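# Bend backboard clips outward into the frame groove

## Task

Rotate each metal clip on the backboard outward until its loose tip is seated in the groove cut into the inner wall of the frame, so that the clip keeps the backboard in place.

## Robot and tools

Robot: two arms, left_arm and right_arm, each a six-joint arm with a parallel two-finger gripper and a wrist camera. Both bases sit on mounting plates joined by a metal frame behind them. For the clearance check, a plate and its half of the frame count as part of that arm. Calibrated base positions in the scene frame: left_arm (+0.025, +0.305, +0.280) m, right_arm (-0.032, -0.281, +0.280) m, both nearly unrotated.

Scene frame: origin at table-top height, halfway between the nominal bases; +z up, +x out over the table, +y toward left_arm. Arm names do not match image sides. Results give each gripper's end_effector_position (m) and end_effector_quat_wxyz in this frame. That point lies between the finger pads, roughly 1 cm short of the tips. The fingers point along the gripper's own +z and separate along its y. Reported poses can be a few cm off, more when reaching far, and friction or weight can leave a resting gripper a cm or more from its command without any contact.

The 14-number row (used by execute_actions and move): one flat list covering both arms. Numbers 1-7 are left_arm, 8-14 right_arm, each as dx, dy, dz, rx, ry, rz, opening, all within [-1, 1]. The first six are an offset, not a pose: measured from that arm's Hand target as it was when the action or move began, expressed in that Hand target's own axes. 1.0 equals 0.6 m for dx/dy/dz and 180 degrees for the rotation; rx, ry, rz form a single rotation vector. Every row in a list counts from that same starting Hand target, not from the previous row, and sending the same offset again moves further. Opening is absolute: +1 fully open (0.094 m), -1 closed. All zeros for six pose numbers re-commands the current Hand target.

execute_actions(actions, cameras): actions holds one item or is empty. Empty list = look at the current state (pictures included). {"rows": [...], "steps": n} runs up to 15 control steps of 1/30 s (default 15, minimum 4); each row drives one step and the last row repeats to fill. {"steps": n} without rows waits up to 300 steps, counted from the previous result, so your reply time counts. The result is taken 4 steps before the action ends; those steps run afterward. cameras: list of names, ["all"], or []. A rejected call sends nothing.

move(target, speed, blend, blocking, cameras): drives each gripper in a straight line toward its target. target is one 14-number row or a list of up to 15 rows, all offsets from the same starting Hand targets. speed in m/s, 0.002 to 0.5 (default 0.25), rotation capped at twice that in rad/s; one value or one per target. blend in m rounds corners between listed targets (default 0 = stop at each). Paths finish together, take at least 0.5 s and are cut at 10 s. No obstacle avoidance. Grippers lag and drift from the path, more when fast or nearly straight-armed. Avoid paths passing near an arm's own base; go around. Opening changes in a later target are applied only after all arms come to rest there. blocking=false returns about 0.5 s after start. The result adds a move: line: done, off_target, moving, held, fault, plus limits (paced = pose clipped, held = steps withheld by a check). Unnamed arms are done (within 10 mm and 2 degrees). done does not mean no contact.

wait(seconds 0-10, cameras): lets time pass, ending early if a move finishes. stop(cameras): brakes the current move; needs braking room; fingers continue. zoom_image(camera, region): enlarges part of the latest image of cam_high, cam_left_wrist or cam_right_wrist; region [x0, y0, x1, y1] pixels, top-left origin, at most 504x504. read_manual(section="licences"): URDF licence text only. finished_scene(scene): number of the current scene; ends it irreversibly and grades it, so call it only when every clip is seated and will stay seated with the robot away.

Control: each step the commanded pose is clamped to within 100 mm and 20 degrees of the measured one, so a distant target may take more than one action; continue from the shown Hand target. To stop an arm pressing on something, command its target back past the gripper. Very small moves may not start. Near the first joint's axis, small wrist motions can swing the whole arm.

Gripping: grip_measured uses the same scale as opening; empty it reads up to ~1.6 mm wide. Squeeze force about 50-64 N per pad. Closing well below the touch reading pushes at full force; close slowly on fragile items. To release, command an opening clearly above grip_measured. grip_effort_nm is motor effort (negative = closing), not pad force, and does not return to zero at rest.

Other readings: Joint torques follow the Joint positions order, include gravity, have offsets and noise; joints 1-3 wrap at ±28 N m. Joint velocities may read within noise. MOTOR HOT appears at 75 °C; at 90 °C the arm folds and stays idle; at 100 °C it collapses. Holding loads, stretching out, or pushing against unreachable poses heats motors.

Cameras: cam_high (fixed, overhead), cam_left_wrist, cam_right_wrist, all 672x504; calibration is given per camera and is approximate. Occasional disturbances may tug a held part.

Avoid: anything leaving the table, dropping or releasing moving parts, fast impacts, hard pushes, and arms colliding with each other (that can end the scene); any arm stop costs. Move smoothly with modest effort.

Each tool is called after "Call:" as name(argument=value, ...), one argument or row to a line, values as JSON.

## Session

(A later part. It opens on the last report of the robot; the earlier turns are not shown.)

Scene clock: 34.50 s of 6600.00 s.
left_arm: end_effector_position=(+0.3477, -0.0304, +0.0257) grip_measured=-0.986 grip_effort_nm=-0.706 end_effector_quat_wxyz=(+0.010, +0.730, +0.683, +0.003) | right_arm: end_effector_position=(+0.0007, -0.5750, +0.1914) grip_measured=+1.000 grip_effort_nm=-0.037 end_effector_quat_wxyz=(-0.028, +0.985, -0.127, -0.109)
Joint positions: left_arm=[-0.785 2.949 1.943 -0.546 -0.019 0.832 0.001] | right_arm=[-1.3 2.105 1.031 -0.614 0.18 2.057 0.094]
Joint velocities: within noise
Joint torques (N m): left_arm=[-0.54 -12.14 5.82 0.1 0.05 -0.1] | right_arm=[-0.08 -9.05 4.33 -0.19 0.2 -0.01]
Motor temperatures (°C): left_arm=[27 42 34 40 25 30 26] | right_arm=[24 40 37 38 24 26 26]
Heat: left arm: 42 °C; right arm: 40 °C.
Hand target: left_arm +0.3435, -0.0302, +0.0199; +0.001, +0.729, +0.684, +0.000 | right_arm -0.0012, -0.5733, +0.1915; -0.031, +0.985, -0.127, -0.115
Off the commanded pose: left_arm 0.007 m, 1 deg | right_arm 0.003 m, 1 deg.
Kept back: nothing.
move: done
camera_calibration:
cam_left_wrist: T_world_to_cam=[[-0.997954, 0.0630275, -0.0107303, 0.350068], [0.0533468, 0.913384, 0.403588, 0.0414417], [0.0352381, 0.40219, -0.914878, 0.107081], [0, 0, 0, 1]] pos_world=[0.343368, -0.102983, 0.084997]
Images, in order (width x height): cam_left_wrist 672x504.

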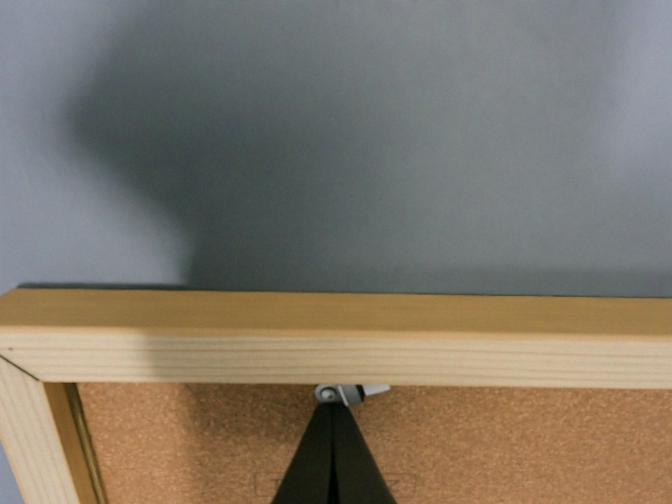

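Call:
move(
  target=[
    [0.0124, -0.0075, -0.0033, 0, 0, 0, -1, 0, 0, 0, 0, 0, 0, 1],
    [-0.0107, -0.016, -0.0017, 0, 0, 0, -1, 0, 0, 0, 0, 0, 0, 1],
  ],
  speed=0.05,
  cameras=["cam_left_wrist"],
)

Call:
zoom_image(
  camera="cam_left_wrist",
  region=[220, 300, 440, 465],
)

Scene clock: 36.00 s of 6600.00 s.
left_arm: end_effector_position=(+0.3437, -0.0301, +0.0246) grip_measured=-0.986 grip_effort_nm=-0.706 end_effector_quat_wxyz=(+0.008, +0.727, +0.686, +0.012) | right_arm: end_effector_position=(+0.0007, -0.5750, +0.1914) grip_measured=+1.000 grip_effort_nm=-0.042 end_effector_quat_wxyz=(-0.028, +0.985, -0.127, -0.109)
Joint positions: left_arm=[-0.799 2.947 1.93 -0.539 -0.039 0.81 0.001] | right_arm=[-1.3 2.105 1.031 -0.614 0.18 2.057 0.094]
Joint velocities: within noise
Joint torques (N m): left_arm=[-1.42 -12.77 5.07 0.11 0.25 -0.12] | right_arm=[-0.03 -9.07 4.26 -0.15 0.21 -0.02]
Motor temperatures (°C): left_arm=[27 42 34 40 25 30 26] | right_arm=[24 40 37 38 24 26 26]
Heat: left arm: 42 °C; right arm: 40 °C.
Hand target: left_arm +0.3335, -0.0360, +0.0209; +0.001, +0.729, +0.684, +0.000 | right_arm -0.0012, -0.5733, +0.1915; -0.031, +0.985, -0.127, -0.115
Off the commanded pose: left_arm 0.012 m, 2 deg | right_arm 0.003 m, 1 deg.
Kept back: nothing.
move: off_target (left_arm)
camera_calibration:
cam_left_wrist: T_world_to_cam=[[-0.998284, 0.0546243, -0.0210913, 0.346125], [0.0408035, 0.907296, 0.418508, 0.0456214], [0.0419968, 0.41693, -0.907968, 0.104039], [0, 0, 0, 1]] pos_world=[0.3393, -0.103676, 0.0826716]
Images, in order (width x height): cam_left_wrist 672x504.

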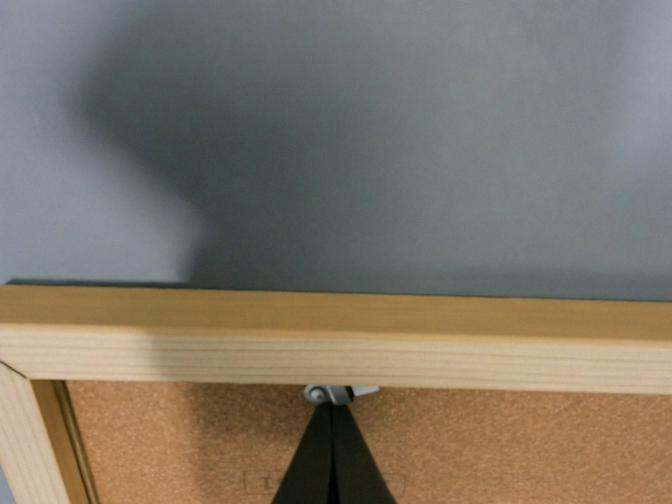

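Scaled by 2.291 from the camera's 672x504 image, which has a finer 960x720 frame.

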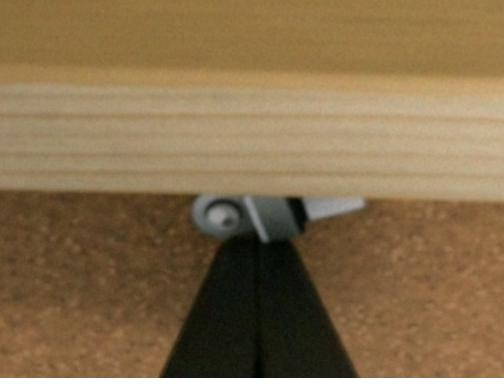

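Call:
move(
  target=[
    [0, 0, -0.06, 0, 0, 0, -1, 0, 0, 0, 0, 0, 0, 1],
    [0.0563, -0.0595, -0.2985, 0, 0, 0, -1, 0, 0, 0, 0, 0, 0, 1],
  ],
  blend=[0.03, 0],
  cameras=["cam_left_wrist"],
)

Scene clock: 40.80 s of 6600.00 s.
left_arm: end_effector_position=(+0.3067, -0.0009, +0.1960) grip_measured=-0.986 grip_effort_nm=-0.706 end_effector_quat_wxyz=(+0.006, +0.729, +0.684, +0.006) | right_arm: end_effector_position=(+0.0007, -0.5750, +0.1914) grip_measured=+1.000 grip_effort_nm=-0.037 end_effector_quat_wxyz=(-0.028, +0.985, -0.127, -0.109)
Joint positions: left_arm=[-0.816 2.348 1.509 -0.721 -0.025 0.799 0.001] | right_arm=[-1.3 2.105 1.031 -0.614 0.18 2.057 0.094]
Joint velocities: within noise
Joint torques (N m): left_arm=[-0.66 -13.49 3.7 0.11 0.11 -0.11] | right_arm=[-0.13 -9.09 4.12 -0.18 0.21 0.01]
Motor temperatures (°C): left_arm=[27 43 34 39 25 30 26] | right_arm=[24 40 37 37 24 26 26]
Heat: left arm: 43 °C; right arm: 40 °C.
Hand target: left_arm +0.2998, +0.0001, +0.1999; +0.001, +0.729, +0.684, +0.000 | right_arm -0.0012, -0.5733, +0.1915; -0.031, +0.985, -0.127, -0.115
Off the commanded pose: left_arm 0.008 m, 1 deg | right_arm 0.003 m, 1 deg.
Kept back: nothing.
move: done; blend cut to 0.0179 m at target 1
camera_calibration:
cam_left_wrist: T_world_to_cam=[[-0.998106, 0.0608591, -0.00900725, 0.308841], [0.0517454, 0.909639, 0.412163, -0.0532511], [0.0332773, 0.410917, -0.911065, 0.252296], [0, 0, 0, 1]] pos_world=[0.302616, -0.0740289, 0.254588]
Images, in order (width x height): cam_left_wrist 672x504.

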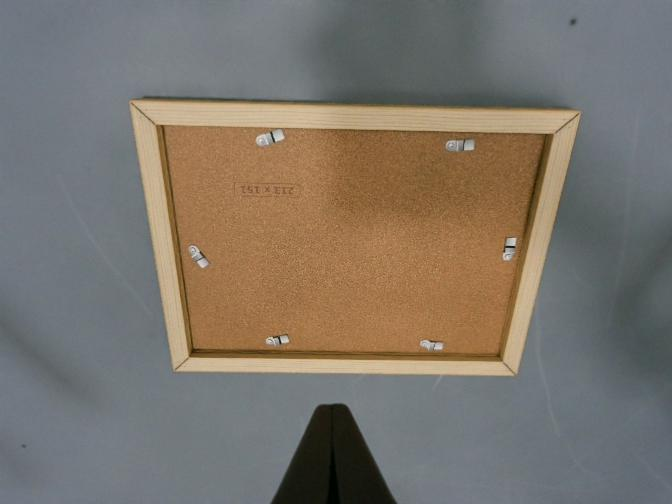

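Call:
move(
  target=[
    [0.366, -0.0235, -0.033, 0, 0, 0, -1, 0.1037, -0.5083, -0.1088, -0.07, 0.0489, -0.5233, -0.2],
    [0.366, -0.0235, -0.033, 0, 0, 0, -1, 0.2595, -0.9642, 0.0917, 0.1103, 0.0249, 0.9390, -0.2],
  ],
  speed=0.35,
)

Scene clock: 47.77 s of 6600.00 s.
left_arm: end_effector_position=(+0.2993, +0.2216, +0.2157) grip_measured=-0.986 grip_effort_nm=-0.701 end_effector_quat_wxyz=(-0.011, +0.728, +0.686, +0.001) | right_arm: end_effector_position=(+0.2859, -0.0455, +0.1300) grip_measured=-0.198 grip_effort_nm=-0.120 end_effector_quat_wxyz=(+0.010, +0.048, +0.999, +0.011)
Joint positions: left_arm=[-0.289 1.932 0.9 -0.551 -0.024 1.32 0.001] | right_arm=[0.688 2.442 1.351 -0.449 0.01 0.731 0.038]
Joint velocities: within noise
Joint torques (N m): left_arm=[0.06 -9.99 2.97 0.25 0.11 0.02] | right_arm=[0.5 -9.2 6.3 0.03 0.06 -0.11]
Motor temperatures (°C): left_arm=[27 43 34 39 25 30 26] | right_arm=[24 39 37 37 24 26 26]
Heat: left arm: 43 °C; right arm: 39 °C.
Hand target: left_arm +0.2996, +0.2201, +0.2196; +0.001, +0.729, +0.684, +0.000 | right_arm +0.2819, -0.0472, +0.1205; +0.001, +0.042, +0.999, +0.000
Off the commanded pose: left_arm 0.004 m, 1 deg | right_arm 0.010 m, 2 deg.
Kept back: nothing.
move: done
camera_calibration:
cam_left_wrist: T_world_to_cam=[[-0.998213, 0.0557928, 0.0213829, 0.282673], [0.059582, 0.902664, 0.426201, -0.267176], [0.00447738, 0.426713, -0.904376, 0.182777], [0, 0, 0, 1]] pos_world=[0.297268, 0.147406, 0.273126]
cam_right_wrist: T_world_to_cam=[[-0.0920941, -0.995384, -0.0269923, -0.014444], [-0.904163, 0.0722367, 0.421036, 0.243989], [-0.417142, 0.0631803, -0.906642, 0.325521], [0, 0, 0, 1]] pos_world=[0.355064, -0.0525688, 0.192013]

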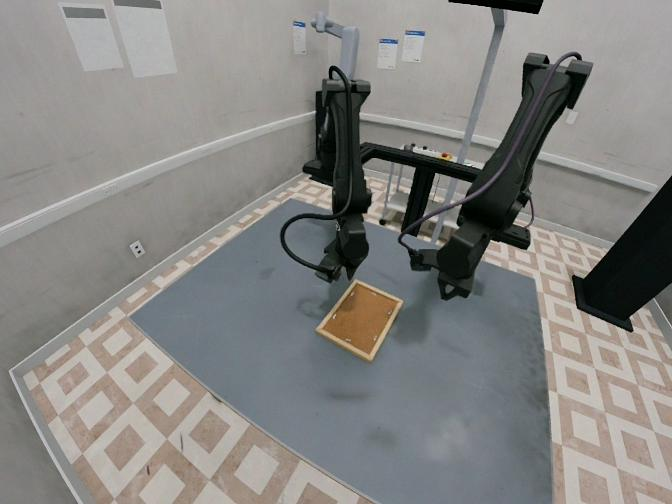

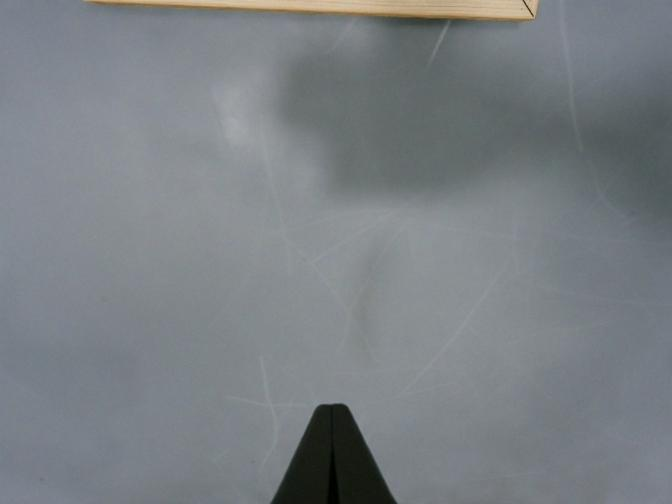

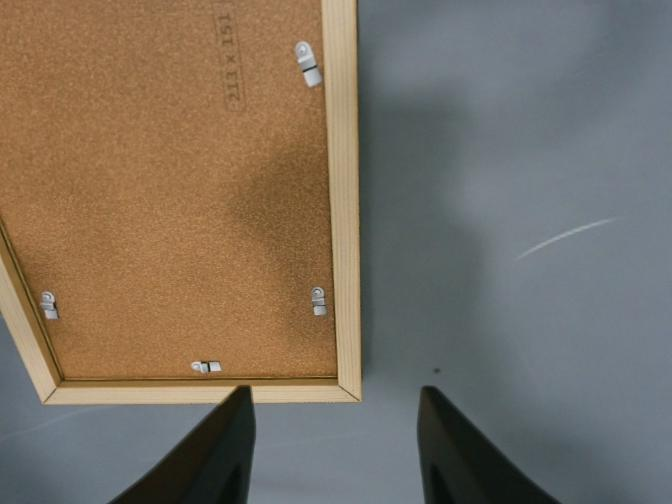

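Call:
move(
  target=[0,0,0,0,0,0,-1, 0,0,0.133,0,0,0,-0.2],
  speed=0.15,
  cameras=["cam_right_wrist"],
)

Scene clock: 49.50 s of 6600.00 s.
left_arm: end_effector_position=(+0.2994, +0.2215, +0.2157) grip_measured=-0.986 grip_effort_nm=-0.701 end_effector_quat_wxyz=(-0.010, +0.728, +0.686, +0.001) | right_arm: end_effector_position=(+0.2824, -0.0467, +0.0490) grip_measured=-0.198 grip_effort_nm=-0.125 end_effector_quat_wxyz=(+0.001, +0.046, +0.999, +0.003)
Joint positions: left_arm=[-0.289 1.932 0.9 -0.551 -0.024 1.32 0.001] | right_arm=[0.688 2.696 1.44 -0.309 0.01 0.726 0.038]
Joint velocities: within noise
Joint torques (N m): left_arm=[0.06 -10 2.97 0.26 0.11 0.02] | right_arm=[0.46 -10.39 4.92 0.2 0.08 -0.09]
Motor temperatures (°C): left_arm=[27 43 34 39 25 30 26] | right_arm=[24 39 37 37 24 26 26]
Heat: left arm: 43 °C; right arm: 39 °C.
Hand target: left_arm +0.2996, +0.2201, +0.2196; +0.001, +0.729, +0.684, +0.000 | right_arm +0.2818, -0.0473, +0.0406; +0.000, +0.042, +0.999, +0.000
Off the commanded pose: left_arm 0.004 m, 1 deg | right_arm 0.008 m, 1 deg.
Kept back: nothing.
move: done
camera_calibration:
cam_right_wrist: T_world_to_cam=[[-0.0871905, -0.996136, -0.0105157, -0.0203245], [-0.896003, 0.0738036, 0.437871, 0.272009], [-0.435403, 0.0476003, -0.898976, 0.254761], [0, 0, 0, 1]] pos_world=[0.352873, -0.0524479, 0.109706]
Images, in order (width x height): cam_right_wrist 672x504.

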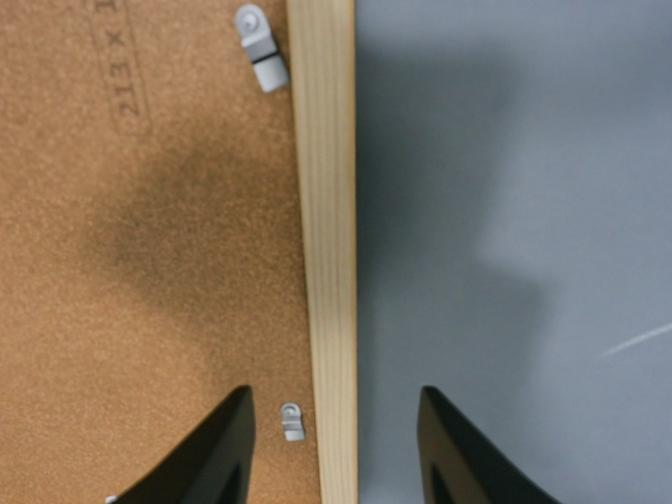

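Call:
move(
  target=[0,0,0,0,0,0,-1, 0,0,0.04,0,0,0,-0.2],
  speed=0.05,
  cameras=["cam_right_wrist"],
)

Scene clock: 50.83 s of 6600.00 s.
left_arm: end_effector_position=(+0.2994, +0.2215, +0.2157) grip_measured=-0.986 grip_effort_nm=-0.701 end_effector_quat_wxyz=(-0.010, +0.728, +0.686, +0.001) | right_arm: end_effector_position=(+0.2839, -0.0452, +0.0268) grip_measured=-0.198 grip_effort_nm=-0.125 end_effector_quat_wxyz=(+0.003, +0.045, +0.999, +0.005)
Joint positions: left_arm=[-0.289 1.932 0.9 -0.551 -0.024 1.32 0.001] | right_arm=[0.688 2.77 1.483 -0.273 0.01 0.725 0.038]
Joint velocities: within noise
Joint torques (N m): left_arm=[0.06 -9.99 2.97 0.25 0.11 0.01] | right_arm=[0.12 -9.99 4.83 0.22 0.08 -0.06]
Motor temperatures (°C): left_arm=[27 43 34 39 25 30 26] | right_arm=[24 39 37 37 24 26 26]
Heat: left arm: 43 °C; right arm: 39 °C.
Hand target: left_arm +0.2995, +0.2202, +0.2196; +0.001, +0.729, +0.684, +0.000 | right_arm +0.2819, -0.0473, +0.0166; +0.000, +0.042, +0.999, +0.000
Off the commanded pose: left_arm 0.004 m, 1 deg | right_arm 0.011 m, 1 deg.
Kept back: nothing.
move: off_target (right_arm)
camera_calibration:
cam_right_wrist: T_world_to_cam=[[-0.0860676, -0.996201, -0.0132822, -0.0192456], [-0.897561, 0.0717455, 0.435013, 0.283343], [-0.432408, 0.0493621, -0.900326, 0.234626], [0, 0, 0, 1]] pos_world=[0.354115, -0.0510827, 0.0877265]
Images, in order (width x height): cam_right_wrist 672x504.

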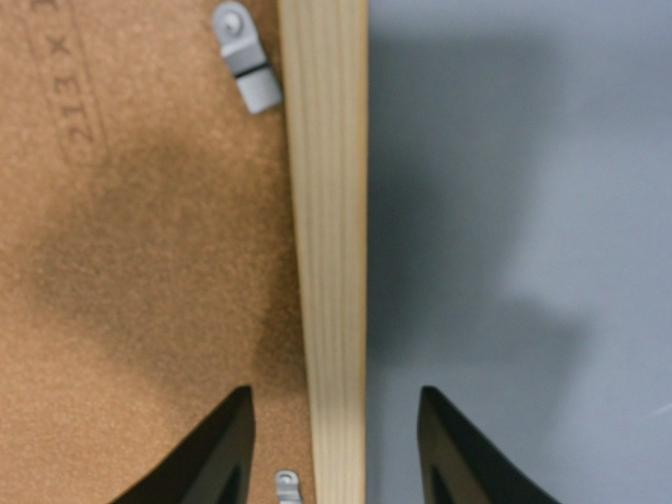

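Call:
move(
  target=[0,0,0,0,0,0,-1, 0,0,0.006,0,0,0,-0.5],
  speed=0.05,
  cameras=[],
)

Call:
move(
  target=[0,0,0,0,0,0,-1, 0,0,0,0,0,0,-0.85],
  speed=0.05,
  cameras=["cam_right_wrist"],
)

Scene clock: 51.83 s of 6600.00 s.
left_arm: end_effector_position=(+0.2994, +0.2215, +0.2157) grip_measured=-0.986 grip_effort_nm=-0.701 end_effector_quat_wxyz=(-0.010, +0.728, +0.686, +0.001) | right_arm: end_effector_position=(+0.2842, -0.0449, +0.0241) grip_measured=-0.498 grip_effort_nm=-0.125 end_effector_quat_wxyz=(+0.003, +0.045, +0.999, +0.005)
Joint positions: left_arm=[-0.289 1.932 0.9 -0.551 -0.024 1.32 0.001] | right_arm=[0.688 2.78 1.489 -0.268 0.01 0.724 0.024]
Joint velocities: within noise
Joint torques (N m): left_arm=[0.08 -9.98 2.97 0.25 0.11 0.02] | right_arm=[0.21 -9.77 4.81 0.19 0.08 -0.09]
Motor temperatures (°C): left_arm=[27 43 33 39 25 30 26] | right_arm=[24 39 37 37 24 26 26]
Heat: left arm: 43 °C; right arm: 39 °C.
Hand target: left_arm +0.2995, +0.2202, +0.2196; +0.000, +0.729, +0.684, +0.000 | right_arm +0.2819, -0.0473, +0.0131; +0.001, +0.042, +0.999, +0.000
Off the commanded pose: left_arm 0.004 m, 1 deg | right_arm 0.012 m, 1 deg.
Kept back: nothing.
move: off_target (right_arm)
No camera images: "cameras" was empty.

Scene clock: 52.53 s of 6600.00 s.
left_arm: end_effector_position=(+0.2994, +0.2215, +0.2157) grip_measured=-0.986 grip_effort_nm=-0.706 end_effector_quat_wxyz=(-0.010, +0.728, +0.686, +0.001) | right_arm: end_effector_position=(+0.2843, -0.0450, +0.0241) grip_measured=-0.806 grip_effort_nm=-1.072 end_effector_quat_wxyz=(+0.003, +0.043, +0.999, +0.005)
Joint positions: left_arm=[-0.289 1.932 0.9 -0.551 -0.024 1.32 0.001] | right_arm=[0.688 2.78 1.489 -0.268 0.01 0.72 0.009]
Joint velocities: within noise
Joint torques (N m): left_arm=[0.06 -9.99 2.97 0.25 0.11 0.02] | right_arm=[0.13 -9.74 5 0.22 0.07 -0.05]
Motor temperatures (°C): left_arm=[27 43 33 39 25 30 26] | right_arm=[24 39 37 37 24 26 26]
Heat: left arm: 43 °C; right arm: 39 °C.
Hand target: left_arm +0.2995, +0.2202, +0.2196; +0.000, +0.729, +0.684, +0.000 | right_arm +0.2820, -0.0473, +0.0131; +0.001, +0.042, +0.999, +0.000
Off the commanded pose: left_arm 0.004 m, 1 deg | right_arm 0.011 m, 1 deg.
Kept back: nothing.
move: off_target (right_arm)
camera_calibration:
cam_right_wrist: T_world_to_cam=[[-0.0815123, -0.996578, -0.0136867, -0.0203328], [-0.898626, 0.0675472, 0.433484, 0.285055], [-0.431076, 0.0476335, -0.901057, 0.231957], [0, 0, 0, 1]] pos_world=[0.354491, -0.0505668, 0.0851613]
Images, in order (width x height): cam_right_wrist 672x504.

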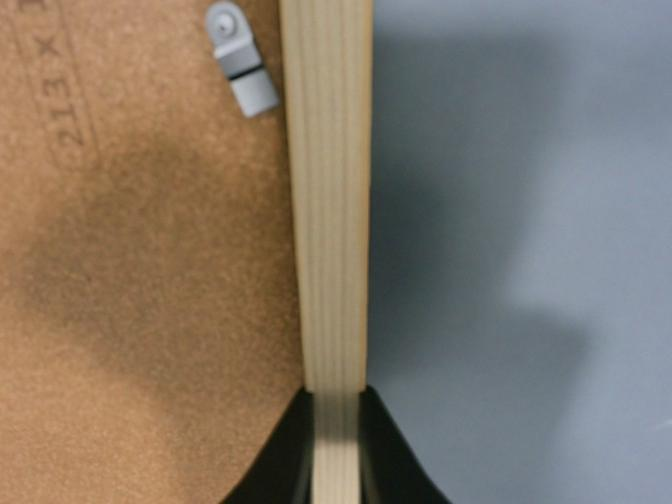

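Call:
move(
  target=[
    [-0.2392,-0.079,0.166,0,0,0,-1, 0,0,0,0,0,0,-0.85],
    [-0.2392,-0.079,0.2993,0,0,0,-1, 0,0,0,0,0,0,-0.85],
  ],
  speed=0.2,
  blend=[0.03,0],
  cameras=["cam_left_wrist","cam_right_wrist"],
)

Scene clock: 53.97 s of 6600.00 s.
left_arm: end_effector_position=(+0.2476, +0.1351, +0.1509) grip_measured=-0.986 grip_effort_nm=-0.706 end_effector_quat_wxyz=(-0.027, +0.746, +0.665, -0.002) | right_arm: end_effector_position=(+0.2843, -0.0450, +0.0241) grip_measured=-0.806 grip_effort_nm=-1.072 end_effector_quat_wxyz=(+0.003, +0.043, +0.999, +0.005)
Joint positions: left_arm=[-0.639 2.161 0.875 -0.337 -0.019 1.025 0.001] | right_arm=[0.688 2.78 1.489 -0.268 0.01 0.72 0.009]
Joint velocities: within noise
Joint torques (N m): left_arm=[0.09 -9.48 2.81 0.11 -0.02 -0.01] | right_arm=[0.16 -9.95 4.86 0.18 0.06 -0.02]
Motor temperatures (°C): left_arm=[27 43 33 39 25 30 26] | right_arm=[24 39 37 37 24 26 26]
Heat: left arm: 43 °C; right arm: 39 °C.
Hand target: left_arm +0.2500, +0.1347, +0.1536; -0.022, +0.746, +0.665, -0.001 (not the last commanded pose) | right_arm +0.2819, -0.0473, +0.0132; +0.001, +0.042, +0.999, +0.000
Off the commanded pose: left_arm 0.124 m, 4 deg | right_arm 0.012 m, 1 deg.
Kept back: nothing.
move: held (left_arm; a check stopped the path), off_target (right_arm); path passed 0 of 2 targets; limits=held
pose unreachable (left arm): on one or more control steps of this call this arm could not follow its commanded pose, so it was not sent that pose on those steps. It may still have moved: this result reports where it is.
cause: moving toward the commanded pose would bring a part of the arm too close to another arm (this arm's wrist camera and the right arm's wrist (the part past joint 4), along the way the arms are being sent, or toward where that arm still pushes).
camera_calibration:
cam_left_wrist: T_world_to_cam=[[-0.99269, 0.109902, 0.0498851, 0.224271], [0.120626, 0.889648, 0.440426, -0.173918], [0.00402342, 0.443224, -0.896402, 0.157977], [0, 0, 0, 1]] pos_world=[0.242975, 0.0600587, 0.207021]
cam_right_wrist: T_world_to_cam=[[-0.0815123, -0.996578, -0.0136867, -0.0203328], [-0.898626, 0.0675472, 0.433484, 0.285055], [-0.431076, 0.0476335, -0.901057, 0.231957], [0, 0, 0, 1]] pos_world=[0.354491, -0.0505668, 0.0851613]
Images, in order (width x height): cam_left_wrist 672x504, cam_right_wrist 672x504.

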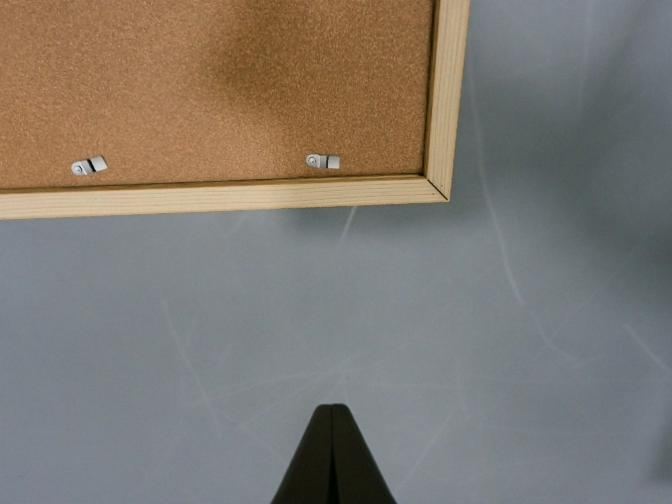

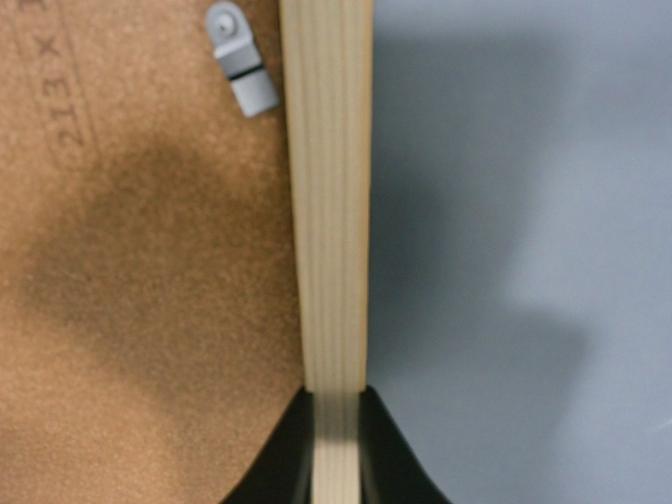

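Call:
move(
  target=[-0.0667,-0.0123,0.1713,-0.0013,-0.0156,-0.5094,-1, 0,0,0,0,0,0,-0.85],
  speed=0.25,
  cameras=["cam_left_wrist","cam_right_wrist"],
)

Scene clock: 58.53 s of 6600.00 s.
left_arm: end_effector_position=(+0.2333, +0.1024, +0.0539) grip_measured=-0.987 grip_effort_nm=-0.701 end_effector_quat_wxyz=(-0.005, +0.044, +0.999, +0.002) | right_arm: end_effector_position=(+0.2843, -0.0450, +0.0241) grip_measured=-0.806 grip_effort_nm=-1.072 end_effector_quat_wxyz=(+0.003, +0.043, +0.999, +0.005)
Joint positions: left_arm=[-0.748 2.537 0.949 0.008 -0.01 -0.68 0.001] | right_arm=[0.688 2.78 1.489 -0.268 0.01 0.72 0.009]
Joint velocities: within noise
Joint torques (N m): left_arm=[-0.68 -8.09 2.33 0.32 -0.04 -0.1] | right_arm=[0.29 -9.98 5.04 0.2 0.06 0.01]
Motor temperatures (°C): left_arm=[27 42 33 39 25 30 26] | right_arm=[24 39 37 36 24 25 26]
Heat: left arm: 42 °C; right arm: 39 °C.
Hand target: left_arm +0.2349, +0.0990, +0.0501; +0.000, +0.042, +0.999, +0.000 | right_arm +0.2819, -0.0473, +0.0132; +0.001, +0.042, +0.999, +0.000
Off the commanded pose: left_arm 0.005 m, 1 deg | right_arm 0.011 m, 1 deg.
Kept back: nothing.
move: off_target (right_arm)
camera_calibration:
cam_left_wrist: T_world_to_cam=[[-0.0849758, -0.996373, 0.00457357, 0.122531], [-0.903837, 0.0790141, 0.420519, 0.222675], [-0.419355, 0.0316001, -0.907272, 0.227107], [0, 0, 0, 1]] pos_world=[0.306913, 0.0973155, 0.111849]
cam_right_wrist: T_world_to_cam=[[-0.0811321, -0.996609, -0.0136843, -0.0204424], [-0.898653, 0.0672056, 0.433481, 0.285047], [-0.431091, 0.0474666, -0.901059, 0.231954], [0, 0, 0, 1]] pos_world=[0.354493, -0.0505399, 0.0851616]
Images, in order (width x height): cam_left_wrist 672x504, cam_right_wrist 672x504.

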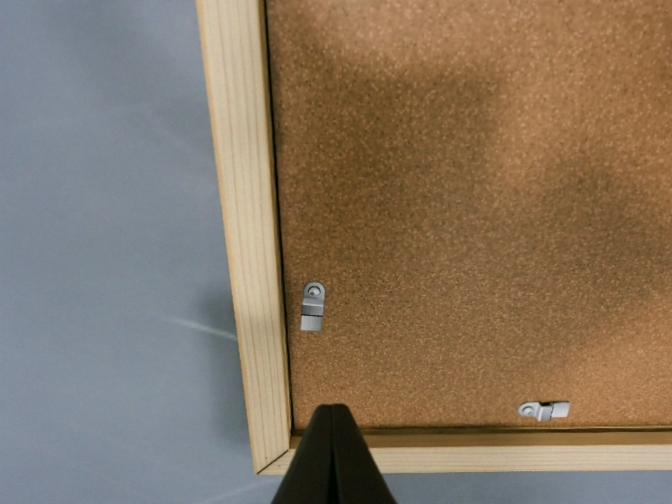

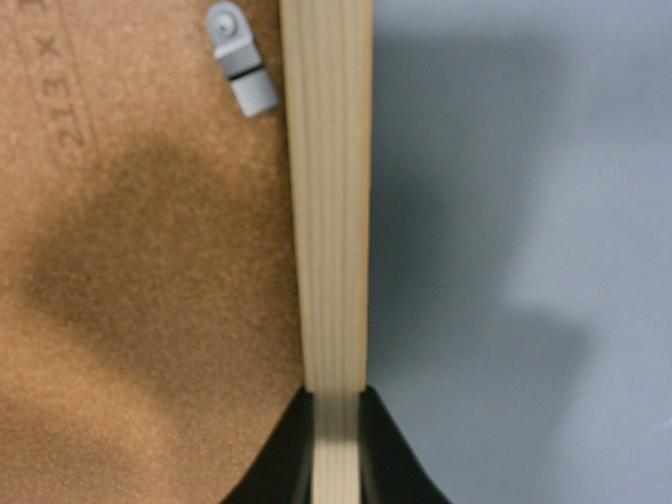

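Call:
move(
  target=[-0.0083,-0.0178,0.0368,0,0,0,-1, 0,0,0,0,0,0,-0.85],
  speed=0.1,
  cameras=["cam_left_wrist"],
)

Scene clock: 59.40 s of 6600.00 s.
left_arm: end_effector_position=(+0.2351, +0.0998, +0.0505) grip_measured=-0.987 grip_effort_nm=-0.701 end_effector_quat_wxyz=(-0.004, +0.043, +0.999, +0.000) | right_arm: end_effector_position=(+0.2843, -0.0450, +0.0241) grip_measured=-0.806 grip_effort_nm=-1.067 end_effector_quat_wxyz=(+0.003, +0.043, +0.999, +0.005)
Joint positions: left_arm=[-0.75 2.553 0.966 0.01 -0.01 -0.685 0.001] | right_arm=[0.688 2.78 1.489 -0.268 0.01 0.72 0.009]
Joint velocities: within noise
Joint torques (N m): left_arm=[-0.2 -9.77 1.29 0.19 -0.01 -0.05] | right_arm=[0.27 -9.92 4.77 0.18 0.08 -0.07]
Motor temperatures (°C): left_arm=[27 42 33 39 25 30 26] | right_arm=[24 39 37 36 24 25 26]
Heat: left arm: 42 °C; right arm: 39 °C.
Hand target: left_arm +0.2347, +0.1003, +0.0508; -0.004, +0.043, +0.999, +0.001 (not the last commanded pose) | right_arm +0.2818, -0.0474, +0.0133; +0.001, +0.042, +0.999, +0.000
Off the commanded pose: left_arm 0.026 m, 0 deg | right_arm 0.011 m, 1 deg.
Kept back: nothing.
move: held (left_arm; a check stopped the path), off_target (right_arm); limits=held
pose unreachable (left arm): on one or more control steps of this call this arm could not follow its commanded pose, so it was not sent that pose on those steps. It may still have moved: this result reports where it is.
cause: moving toward the commanded pose would bring a part of the arm too close to another arm (this arm's wrist (the part past joint 4) and the right arm's wrist (the part past joint 4)).
camera_calibration:
cam_left_wrist: T_world_to_cam=[[-0.0822847, -0.996587, 0.00653756, 0.11933], [-0.904755, 0.0774499, 0.418832, 0.226419], [-0.417909, 0.0285486, -0.90804, 0.224792], [0, 0, 0, 1]] pos_world=[0.308615, 0.0949691, 0.108508]
Images, in order (width x height): cam_left_wrist 672x504.

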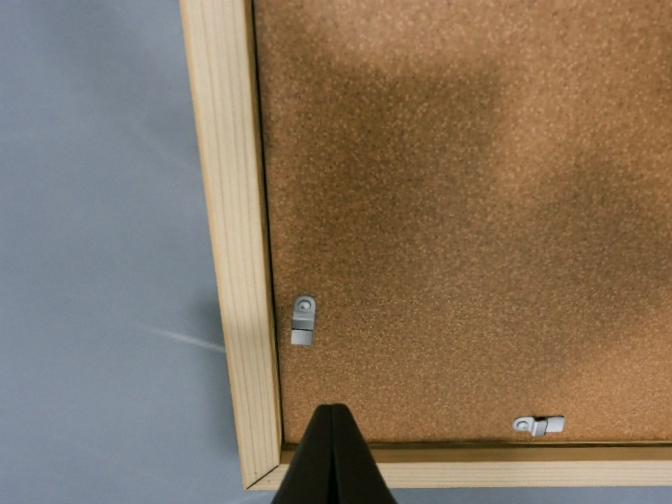

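Call:
move(
  target=[
    [0,0,0,0,0,0,-1, 0,0,-0.01,0,0,0,-0.2],
    [0,0,0,0,0,0,-1, 0,0,-0.08,0,0,0,-0.2],
    [0,0,0,0,0,0,-1, -0.179,-0.001,-0.08,0,0,0,-0.2],
  ],
  speed=0.15,
  cameras=["cam_left_wrist","cam_right_wrist"],
)

Scene clock: 62.50 s of 6600.00 s.
left_arm: end_effector_position=(+0.2351, +0.0998, +0.0505) grip_measured=-0.987 grip_effort_nm=-0.691 end_effector_quat_wxyz=(-0.004, +0.043, +0.999, +0.000) | right_arm: end_effector_position=(+0.3942, -0.0531, +0.0748) grip_measured=-0.202 grip_effort_nm=0.056 end_effector_quat_wxyz=(+0.012, +0.045, +0.999, +0.009)
Joint positions: left_arm=[-0.75 2.553 0.966 0.01 -0.01 -0.685 0.001] | right_arm=[0.54 2.85 1.975 -0.662 0.01 0.577 0.038]
Joint velocities: within noise
Joint torques (N m): left_arm=[-0.17 -9.77 1.24 0.19 -0.01 -0.04] | right_arm=[-0.09 -11.85 7.23 0.01 0.07 -0.02]
Motor temperatures (°C): left_arm=[27 42 33 38 25 29 26] | right_arm=[24 40 37 36 24 25 26]
Heat: left arm: 42 °C; right arm: 40 °C.
Hand target: left_arm +0.2347, +0.1003, +0.0508; -0.004, +0.043, +0.999, +0.001 | right_arm +0.3888, -0.0570, +0.0616; +0.001, +0.042, +0.999, +0.000
Off the commanded pose: left_arm 0.001 m, 0 deg | right_arm 0.015 m, 2 deg.
Kept back: nothing.
move: off_target (right_arm)
camera_calibration:
cam_left_wrist: T_world_to_cam=[[-0.0822847, -0.996587, 0.00653756, 0.11933], [-0.904755, 0.0774499, 0.418832, 0.226419], [-0.417909, 0.0285486, -0.90804, 0.224792], [0, 0, 0, 1]] pos_world=[0.308615, 0.0949691, 0.108508]
cam_right_wrist: T_world_to_cam=[[-0.0852653, -0.996082, -0.0234776, -0.0164909], [-0.906269, 0.067743, 0.417237, 0.366658], [-0.414012, 0.0568528, -0.908494, 0.319674], [0, 0, 0, 1]] pos_world=[0.463233, -0.0594392, 0.137052]
Images, in order (width x height): cam_left_wrist 672x504, cam_right_wrist 672x504.

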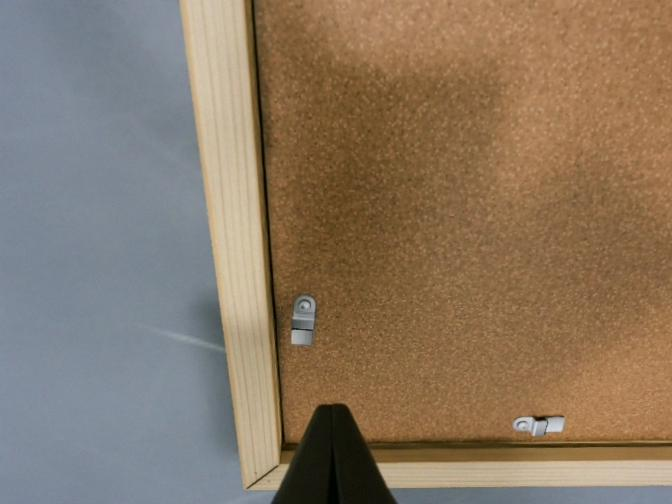

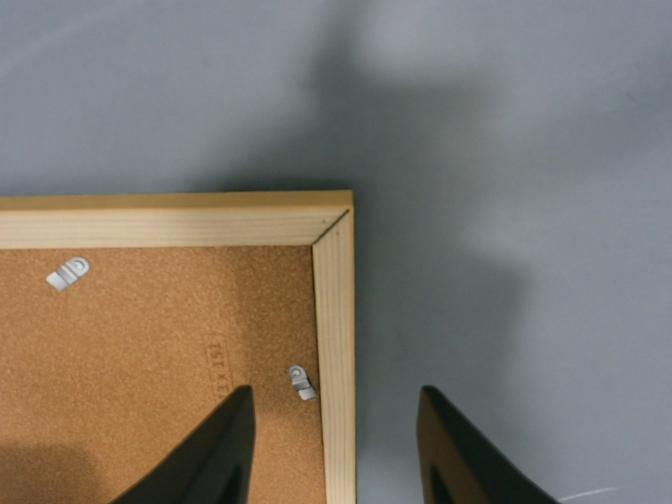

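Call:
move(
  target=[0,0,0,0,0,0,-1, 0,0,0.055,0,0,0,-0.2],
  speed=0.1,
  cameras=["cam_right_wrist"],
)

Scene clock: 63.80 s of 6600.00 s.
left_arm: end_effector_position=(+0.2351, +0.0998, +0.0505) grip_measured=-0.987 grip_effort_nm=-0.701 end_effector_quat_wxyz=(-0.004, +0.043, +0.999, +0.000) | right_arm: end_effector_position=(+0.3899, -0.0549, +0.0396) grip_measured=-0.202 grip_effort_nm=0.056 end_effector_quat_wxyz=(+0.003, +0.044, +0.999, +0.004)
Joint positions: left_arm=[-0.75 2.553 0.966 0.01 -0.01 -0.685 0.001] | right_arm=[0.54 2.959 2.047 -0.648 0.01 0.576 0.038]
Joint velocities: within noise
Joint torques (N m): left_arm=[-0.13 -9.77 1.24 0.19 0 -0.04] | right_arm=[-0.05 -12.11 6.71 0.13 0.1 -0.07]
Motor temperatures (°C): left_arm=[27 42 33 38 25 29 26] | right_arm=[24 40 37 36 24 25 26]
Heat: left arm: 42 °C; right arm: 40 °C.
Hand target: left_arm +0.2347, +0.1003, +0.0508; -0.004, +0.043, +0.999, +0.001 | right_arm +0.3887, -0.0571, +0.0284; +0.000, +0.042, +0.999, +0.000
Off the commanded pose: left_arm 0.001 m, 0 deg | right_arm 0.011 m, 1 deg.
Kept back: nothing.
move: off_target (right_arm)
camera_calibration:
cam_right_wrist: T_world_to_cam=[[-0.0841671, -0.99639, -0.0110745, -0.020358], [-0.897761, 0.0710039, 0.434723, 0.373708], [-0.432368, 0.0465317, -0.900496, 0.29233], [0, 0, 0, 1]] pos_world=[0.460181, -0.0604218, 0.100557]
Images, in order (width x height): cam_right_wrist 672x504.

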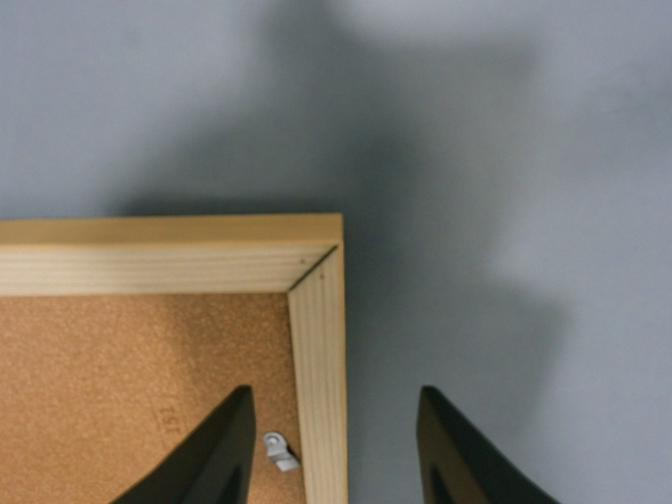

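Call:
move(
  target=[0,0,0,0,0,0,-1, 0,0.006,0.025,0,0,0,-0.2],
  speed=0.06,
  cameras=["cam_right_wrist"],
)

Scene clock: 65.00 s of 6600.00 s.
left_arm: end_effector_position=(+0.2351, +0.0998, +0.0505) grip_measured=-0.987 grip_effort_nm=-0.701 end_effector_quat_wxyz=(-0.004, +0.043, +0.999, +0.000) | right_arm: end_effector_position=(+0.3938, -0.0526, +0.0264) grip_measured=-0.202 grip_effort_nm=0.056 end_effector_quat_wxyz=(+0.006, +0.044, +0.999, +0.005)
Joint positions: left_arm=[-0.75 2.553 0.966 0.01 -0.01 -0.685 0.001] | right_arm=[0.54 3.012 2.104 -0.644 0.01 0.576 0.038]
Joint velocities: within noise
Joint torques (N m): left_arm=[-0.14 -9.77 1.24 0.19 0 -0.04] | right_arm=[0.44 -12.05 6.91 0.17 0.05 0.01]
Motor temperatures (°C): left_arm=[27 42 33 38 25 29 26] | right_arm=[24 40 37 36 24 25 26]
Heat: left arm: 42 °C; right arm: 40 °C.
Hand target: left_arm +0.2347, +0.1003, +0.0508; -0.004, +0.043, +0.999, +0.001 | right_arm +0.3891, -0.0535, +0.0134; +0.001, +0.042, +0.999, +0.000
Off the commanded pose: left_arm 0.001 m, 0 deg | right_arm 0.014 m, 1 deg.
Kept back: nothing.
move: off_target (right_arm)
camera_calibration:
cam_right_wrist: T_world_to_cam=[[-0.084181, -0.996338, -0.0149937, -0.0178099], [-0.90052, 0.0696263, 0.429204, 0.383954], [-0.426588, 0.0496329, -0.903083, 0.279946], [0, 0, 0, 1]] pos_world=[0.463681, -0.0583725, 0.0877536]
Images, in order (width x height): cam_right_wrist 672x504.

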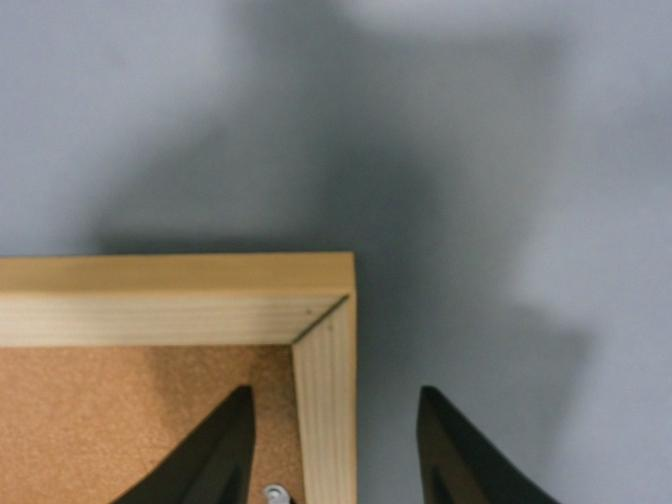

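Call:
move(
  target=[0,0,0,0,0,0,-1, 0,0.002,0.003,0,0,0,-0.55],
  speed=0.05,
  cameras=[],
)

Call:
move(
  target=[0,0,0,0,0,0,-1, 0,0,0,0,0,0,-0.85],
  speed=0.05,
  cameras=["cam_right_wrist","cam_left_wrist"],
)

Scene clock: 65.93 s of 6600.00 s.
left_arm: end_effector_position=(+0.2351, +0.0998, +0.0505) grip_measured=-0.987 grip_effort_nm=-0.696 end_effector_quat_wxyz=(-0.004, +0.043, +0.999, +0.000) | right_arm: end_effector_position=(+0.3956, -0.0516, +0.0259) grip_measured=-0.548 grip_effort_nm=-0.125 end_effector_quat_wxyz=(+0.008, +0.044, +0.999, +0.007)
Joint positions: left_arm=[-0.75 2.553 0.966 0.01 -0.01 -0.685 0.001] | right_arm=[0.54 3.017 2.114 -0.644 0.01 0.576 0.021]
Joint velocities: within noise
Joint torques (N m): left_arm=[-0.13 -9.76 1.24 0.19 0 -0.05] | right_arm=[0.61 -11.63 7.08 0.12 0.05 -0.03]
Motor temperatures (°C): left_arm=[27 41 33 38 25 29 26] | right_arm=[24 40 37 36 24 25 26]
Heat: left arm: 41 °C; right arm: 40 °C.
Hand target: left_arm +0.2347, +0.1003, +0.0508; -0.004, +0.043, +0.999, +0.001 | right_arm +0.3892, -0.0522, +0.0116; +0.001, +0.042, +0.999, +0.000
Off the commanded pose: left_arm 0.001 m, 0 deg | right_arm 0.016 m, 1 deg.
Kept back: nothing.
move: off_target (right_arm)
No camera images: "cameras" was empty.

Scene clock: 66.63 s of 6600.00 s.
left_arm: end_effector_position=(+0.2351, +0.0998, +0.0505) grip_measured=-0.987 grip_effort_nm=-0.696 end_effector_quat_wxyz=(-0.004, +0.043, +0.999, +0.000) | right_arm: end_effector_position=(+0.3956, -0.0516, +0.0259) grip_measured=-0.804 grip_effort_nm=-1.067 end_effector_quat_wxyz=(+0.008, +0.044, +0.999, +0.007)
Joint positions: left_arm=[-0.75 2.553 0.966 0.01 -0.01 -0.685 0.001] | right_arm=[0.54 3.017 2.114 -0.644 0.01 0.575 0.009]
Joint velocities: within noise
Joint torques (N m): left_arm=[-0.16 -9.77 1.24 0.19 0 -0.04] | right_arm=[0.55 -11.77 7.08 0.13 0.04 0]
Motor temperatures (°C): left_arm=[27 41 33 38 25 29 27] | right_arm=[24 40 37 36 24 25 26]
Heat: left arm: 41 °C; right arm: 40 °C.
Hand target: left_arm +0.2347, +0.1003, +0.0508; -0.004, +0.043, +0.999, +0.001 | right_arm +0.3892, -0.0523, +0.0116; +0.001, +0.042, +0.999, +0.000
Off the commanded pose: left_arm 0.001 m, 0 deg | right_arm 0.016 m, 1 deg.
Kept back: nothing.
move: off_target (right_arm)
camera_calibration:
cam_left_wrist: T_world_to_cam=[[-0.0822847, -0.996587, 0.00653756, 0.11933], [-0.904755, 0.0774499, 0.418832, 0.226419], [-0.417909, 0.0285486, -0.90804, 0.224792], [0, 0, 0, 1]] pos_world=[0.308615, 0.0949691, 0.108508]
cam_right_wrist: T_world_to_cam=[[-0.0837923, -0.996325, -0.017784, -0.0167383], [-0.902198, 0.0682742, 0.425885, 0.386349], [-0.423106, 0.0517306, -0.904602, 0.278988], [0, 0, 0, 1]] pos_world=[0.465202, -0.0574867, 0.0875356]
Images, in order (width x height): cam_left_wrist 672x504, cam_right_wrist 672x504.

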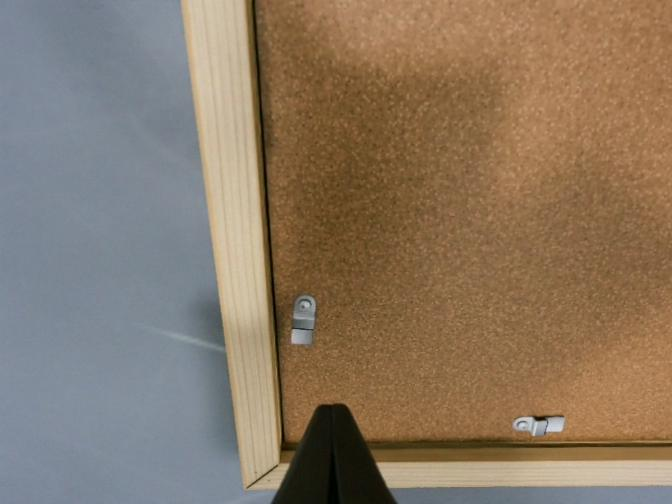

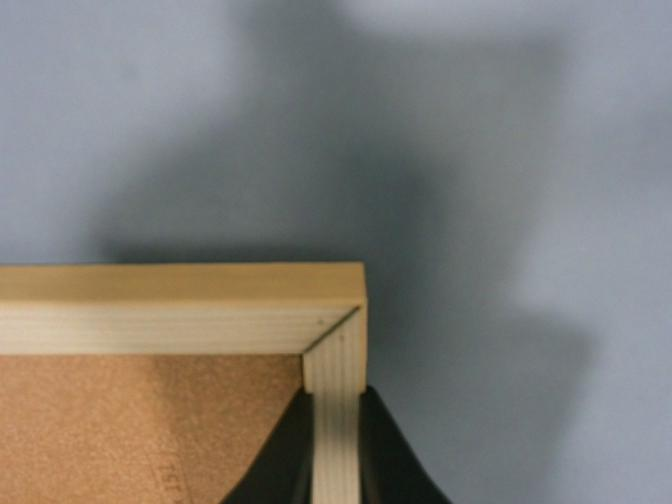

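Call:
move(
  target=[-0.0088,-0.0198,0.0363,0,0,0,-1, 0,0,0,0,0,0,-0.85],
  speed=0.08,
  cameras=["cam_left_wrist"],
)

Scene clock: 67.60 s of 6600.00 s.
left_arm: end_effector_position=(+0.2389, +0.0903, +0.0330) grip_measured=-0.987 grip_effort_nm=-0.696 end_effector_quat_wxyz=(-0.005, +0.044, +0.999, +0.001) | right_arm: end_effector_position=(+0.3956, -0.0516, +0.0259) grip_measured=-0.804 grip_effort_nm=-1.067 end_effector_quat_wxyz=(+0.008, +0.044, +0.999, +0.007)
Joint positions: left_arm=[-0.763 2.63 1.04 0.01 -0.01 -0.695 0.001] | right_arm=[0.54 3.017 2.114 -0.644 0.01 0.575 0.009]
Joint velocities: within noise
Joint torques (N m): left_arm=[-0.61 -8.58 2.3 0.24 0 -0.11] | right_arm=[0.64 -11.6 7.2 0.15 0.05 -0.02]
Motor temperatures (°C): left_arm=[27 41 33 38 25 29 27] | right_arm=[24 40 37 36 24 25 26]
Heat: left arm: 41 °C; right arm: 40 °C.
Hand target: left_arm +0.2387, +0.0881, +0.0290; -0.004, +0.043, +0.999, +0.001 | right_arm +0.3892, -0.0523, +0.0116; +0.001, +0.042, +0.999, +0.000
Off the commanded pose: left_arm 0.005 m, 0 deg | right_arm 0.016 m, 1 deg.
Kept back: nothing.
move: off_target (right_arm)
camera_calibration:
cam_left_wrist: T_world_to_cam=[[-0.0849714, -0.996372, 0.0048563, 0.110978], [-0.903807, 0.0791272, 0.42056, 0.237442], [-0.419419, 0.0313464, -0.907252, 0.210905], [0, 0, 0, 1]] pos_world=[0.312489, 0.0851766, 0.0909465]
Images, in order (width x height): cam_left_wrist 672x504.

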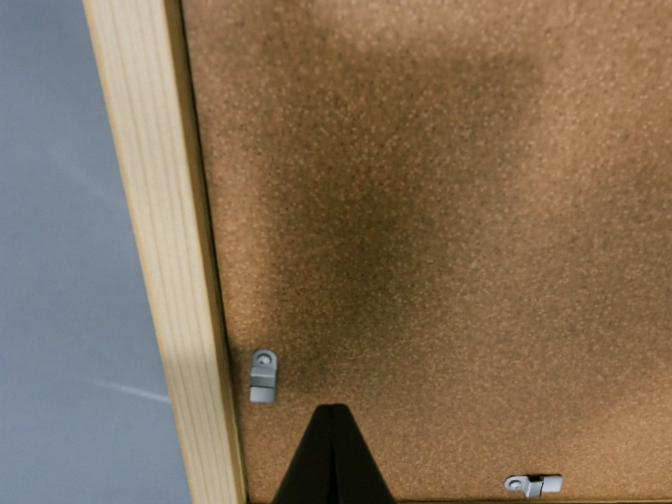

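Call:
move(
  target=[0.0023,-0.0019,0.013,0,0,0,-1, 0,0,0,0,0,0,-0.85],
  speed=0.05,
  cameras=["cam_left_wrist"],
)

Scene clock: 69.43 s of 6600.00 s.
left_arm: end_effector_position=(+0.2365, +0.0905, +0.0255) grip_measured=-0.987 grip_effort_nm=-0.701 end_effector_quat_wxyz=(-0.007, +0.043, +0.999, +0.004) | right_arm: end_effector_position=(+0.3956, -0.0516, +0.0259) grip_measured=-0.804 grip_effort_nm=-1.067 end_effector_quat_wxyz=(+0.008, +0.044, +0.999, +0.007)
Joint positions: left_arm=[-0.768 2.659 1.054 0.018 -0.01 -0.701 0.001] | right_arm=[0.54 3.017 2.114 -0.644 0.01 0.575 0.009]
Joint velocities: within noise
Joint torques (N m): left_arm=[-0.65 -8.53 2.17 0.29 0 -0.09] | right_arm=[0.42 -11.81 7.02 0.13 0.1 0.02]
Motor temperatures (°C): left_arm=[27 41 33 38 25 29 27] | right_arm=[24 40 37 36 24 25 26]
Heat: left arm: 41 °C; right arm: 40 °C.
Hand target: left_arm +0.2372, +0.0871, +0.0212; -0.004, +0.043, +0.999, +0.001 | right_arm +0.3892, -0.0523, +0.0116; +0.001, +0.042, +0.999, +0.000
Off the commanded pose: left_arm 0.006 m, 0 deg | right_arm 0.016 m, 1 deg.
Kept back: nothing.
move: off_target (right_arm)
camera_calibration:
cam_left_wrist: T_world_to_cam=[[-0.0835376, -0.996505, 0.00014548, 0.110835], [-0.901785, 0.0756593, 0.425512, 0.238176], [-0.424035, 0.035415, -0.904953, 0.203801], [0, 0, 0, 1]] pos_world=[0.310461, 0.0852097, 0.0830673]
Images, in order (width x height): cam_left_wrist 672x504.

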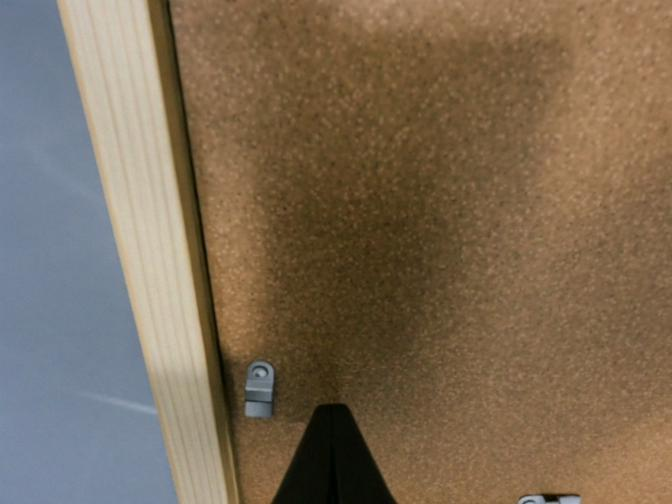

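Call:
move(
  target=[-0.001,0.0442,0,0,0,0,-1, 0,0,0,0,0,0,-0.85],
  speed=0.04,
  cameras=["cam_left_wrist"],
)

Scene clock: 70.60 s of 6600.00 s.
left_arm: end_effector_position=(+0.2404, +0.1074, +0.0233) grip_measured=-0.987 grip_effort_nm=-0.696 end_effector_quat_wxyz=(-0.006, +0.042, +0.999, -0.003) | right_arm: end_effector_position=(+0.3956, -0.0516, +0.0259) grip_measured=-0.804 grip_effort_nm=-1.067 end_effector_quat_wxyz=(+0.008, +0.044, +0.999, +0.007)
Joint positions: left_arm=[-0.713 2.659 1.007 0.076 -0.002 -0.65 0.001] | right_arm=[0.54 3.017 2.114 -0.644 0.01 0.575 0.009]
Joint velocities: within noise
Joint torques (N m): left_arm=[0.58 -9.31 0.23 0.32 -0.1 0.03] | right_arm=[0.66 -11.86 7.13 0.11 0.07 0.01]
Motor temperatures (°C): left_arm=[27 41 33 38 25 29 27] | right_arm=[24 40 37 36 24 25 26]
Heat: left arm: 41 °C; right arm: 40 °C.
Hand target: left_arm +0.2401, +0.1134, +0.0212; -0.004, +0.043, +0.999, +0.001 | right_arm +0.3892, -0.0523, +0.0116; +0.001, +0.042, +0.999, +0.000
Off the commanded pose: left_arm 0.006 m, 1 deg | right_arm 0.016 m, 1 deg.
Kept back: nothing.
move: off_target (right_arm)
camera_calibration:
cam_left_wrist: T_world_to_cam=[[-0.0802722, -0.996678, 0.0137777, 0.126872], [-0.902951, 0.078564, 0.422501, 0.241364], [-0.42218, 0.0214744, -0.906258, 0.203832], [0, 0, 0, 1]] pos_world=[0.314178, 0.103111, 0.0809999]
Images, in order (width x height): cam_left_wrist 672x504.

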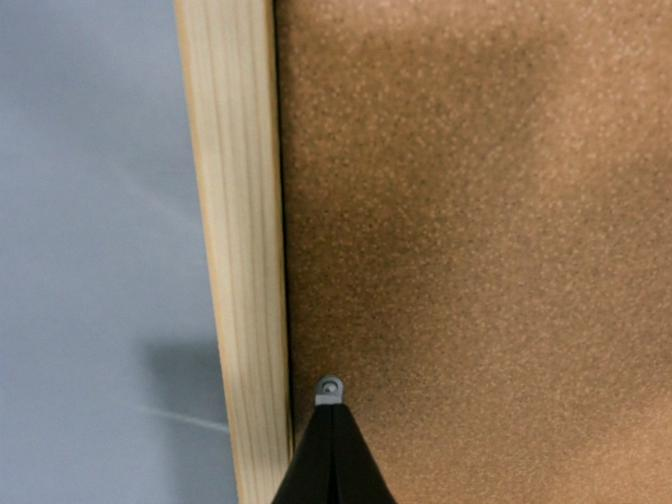

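Call:
zoom_image(
  camera="cam_left_wrist",
  region=[260, 350, 400, 460],
)

Scaled by 3.600 from the camera's 672x504 image, which has a finer 960x720 frame.

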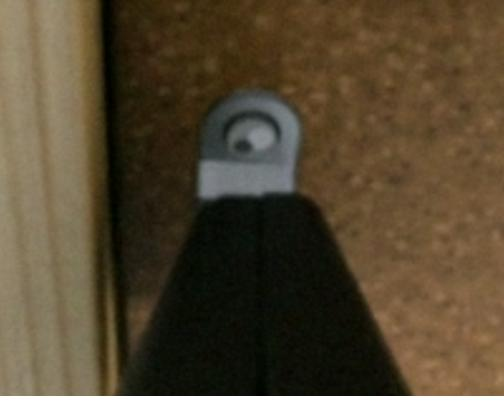

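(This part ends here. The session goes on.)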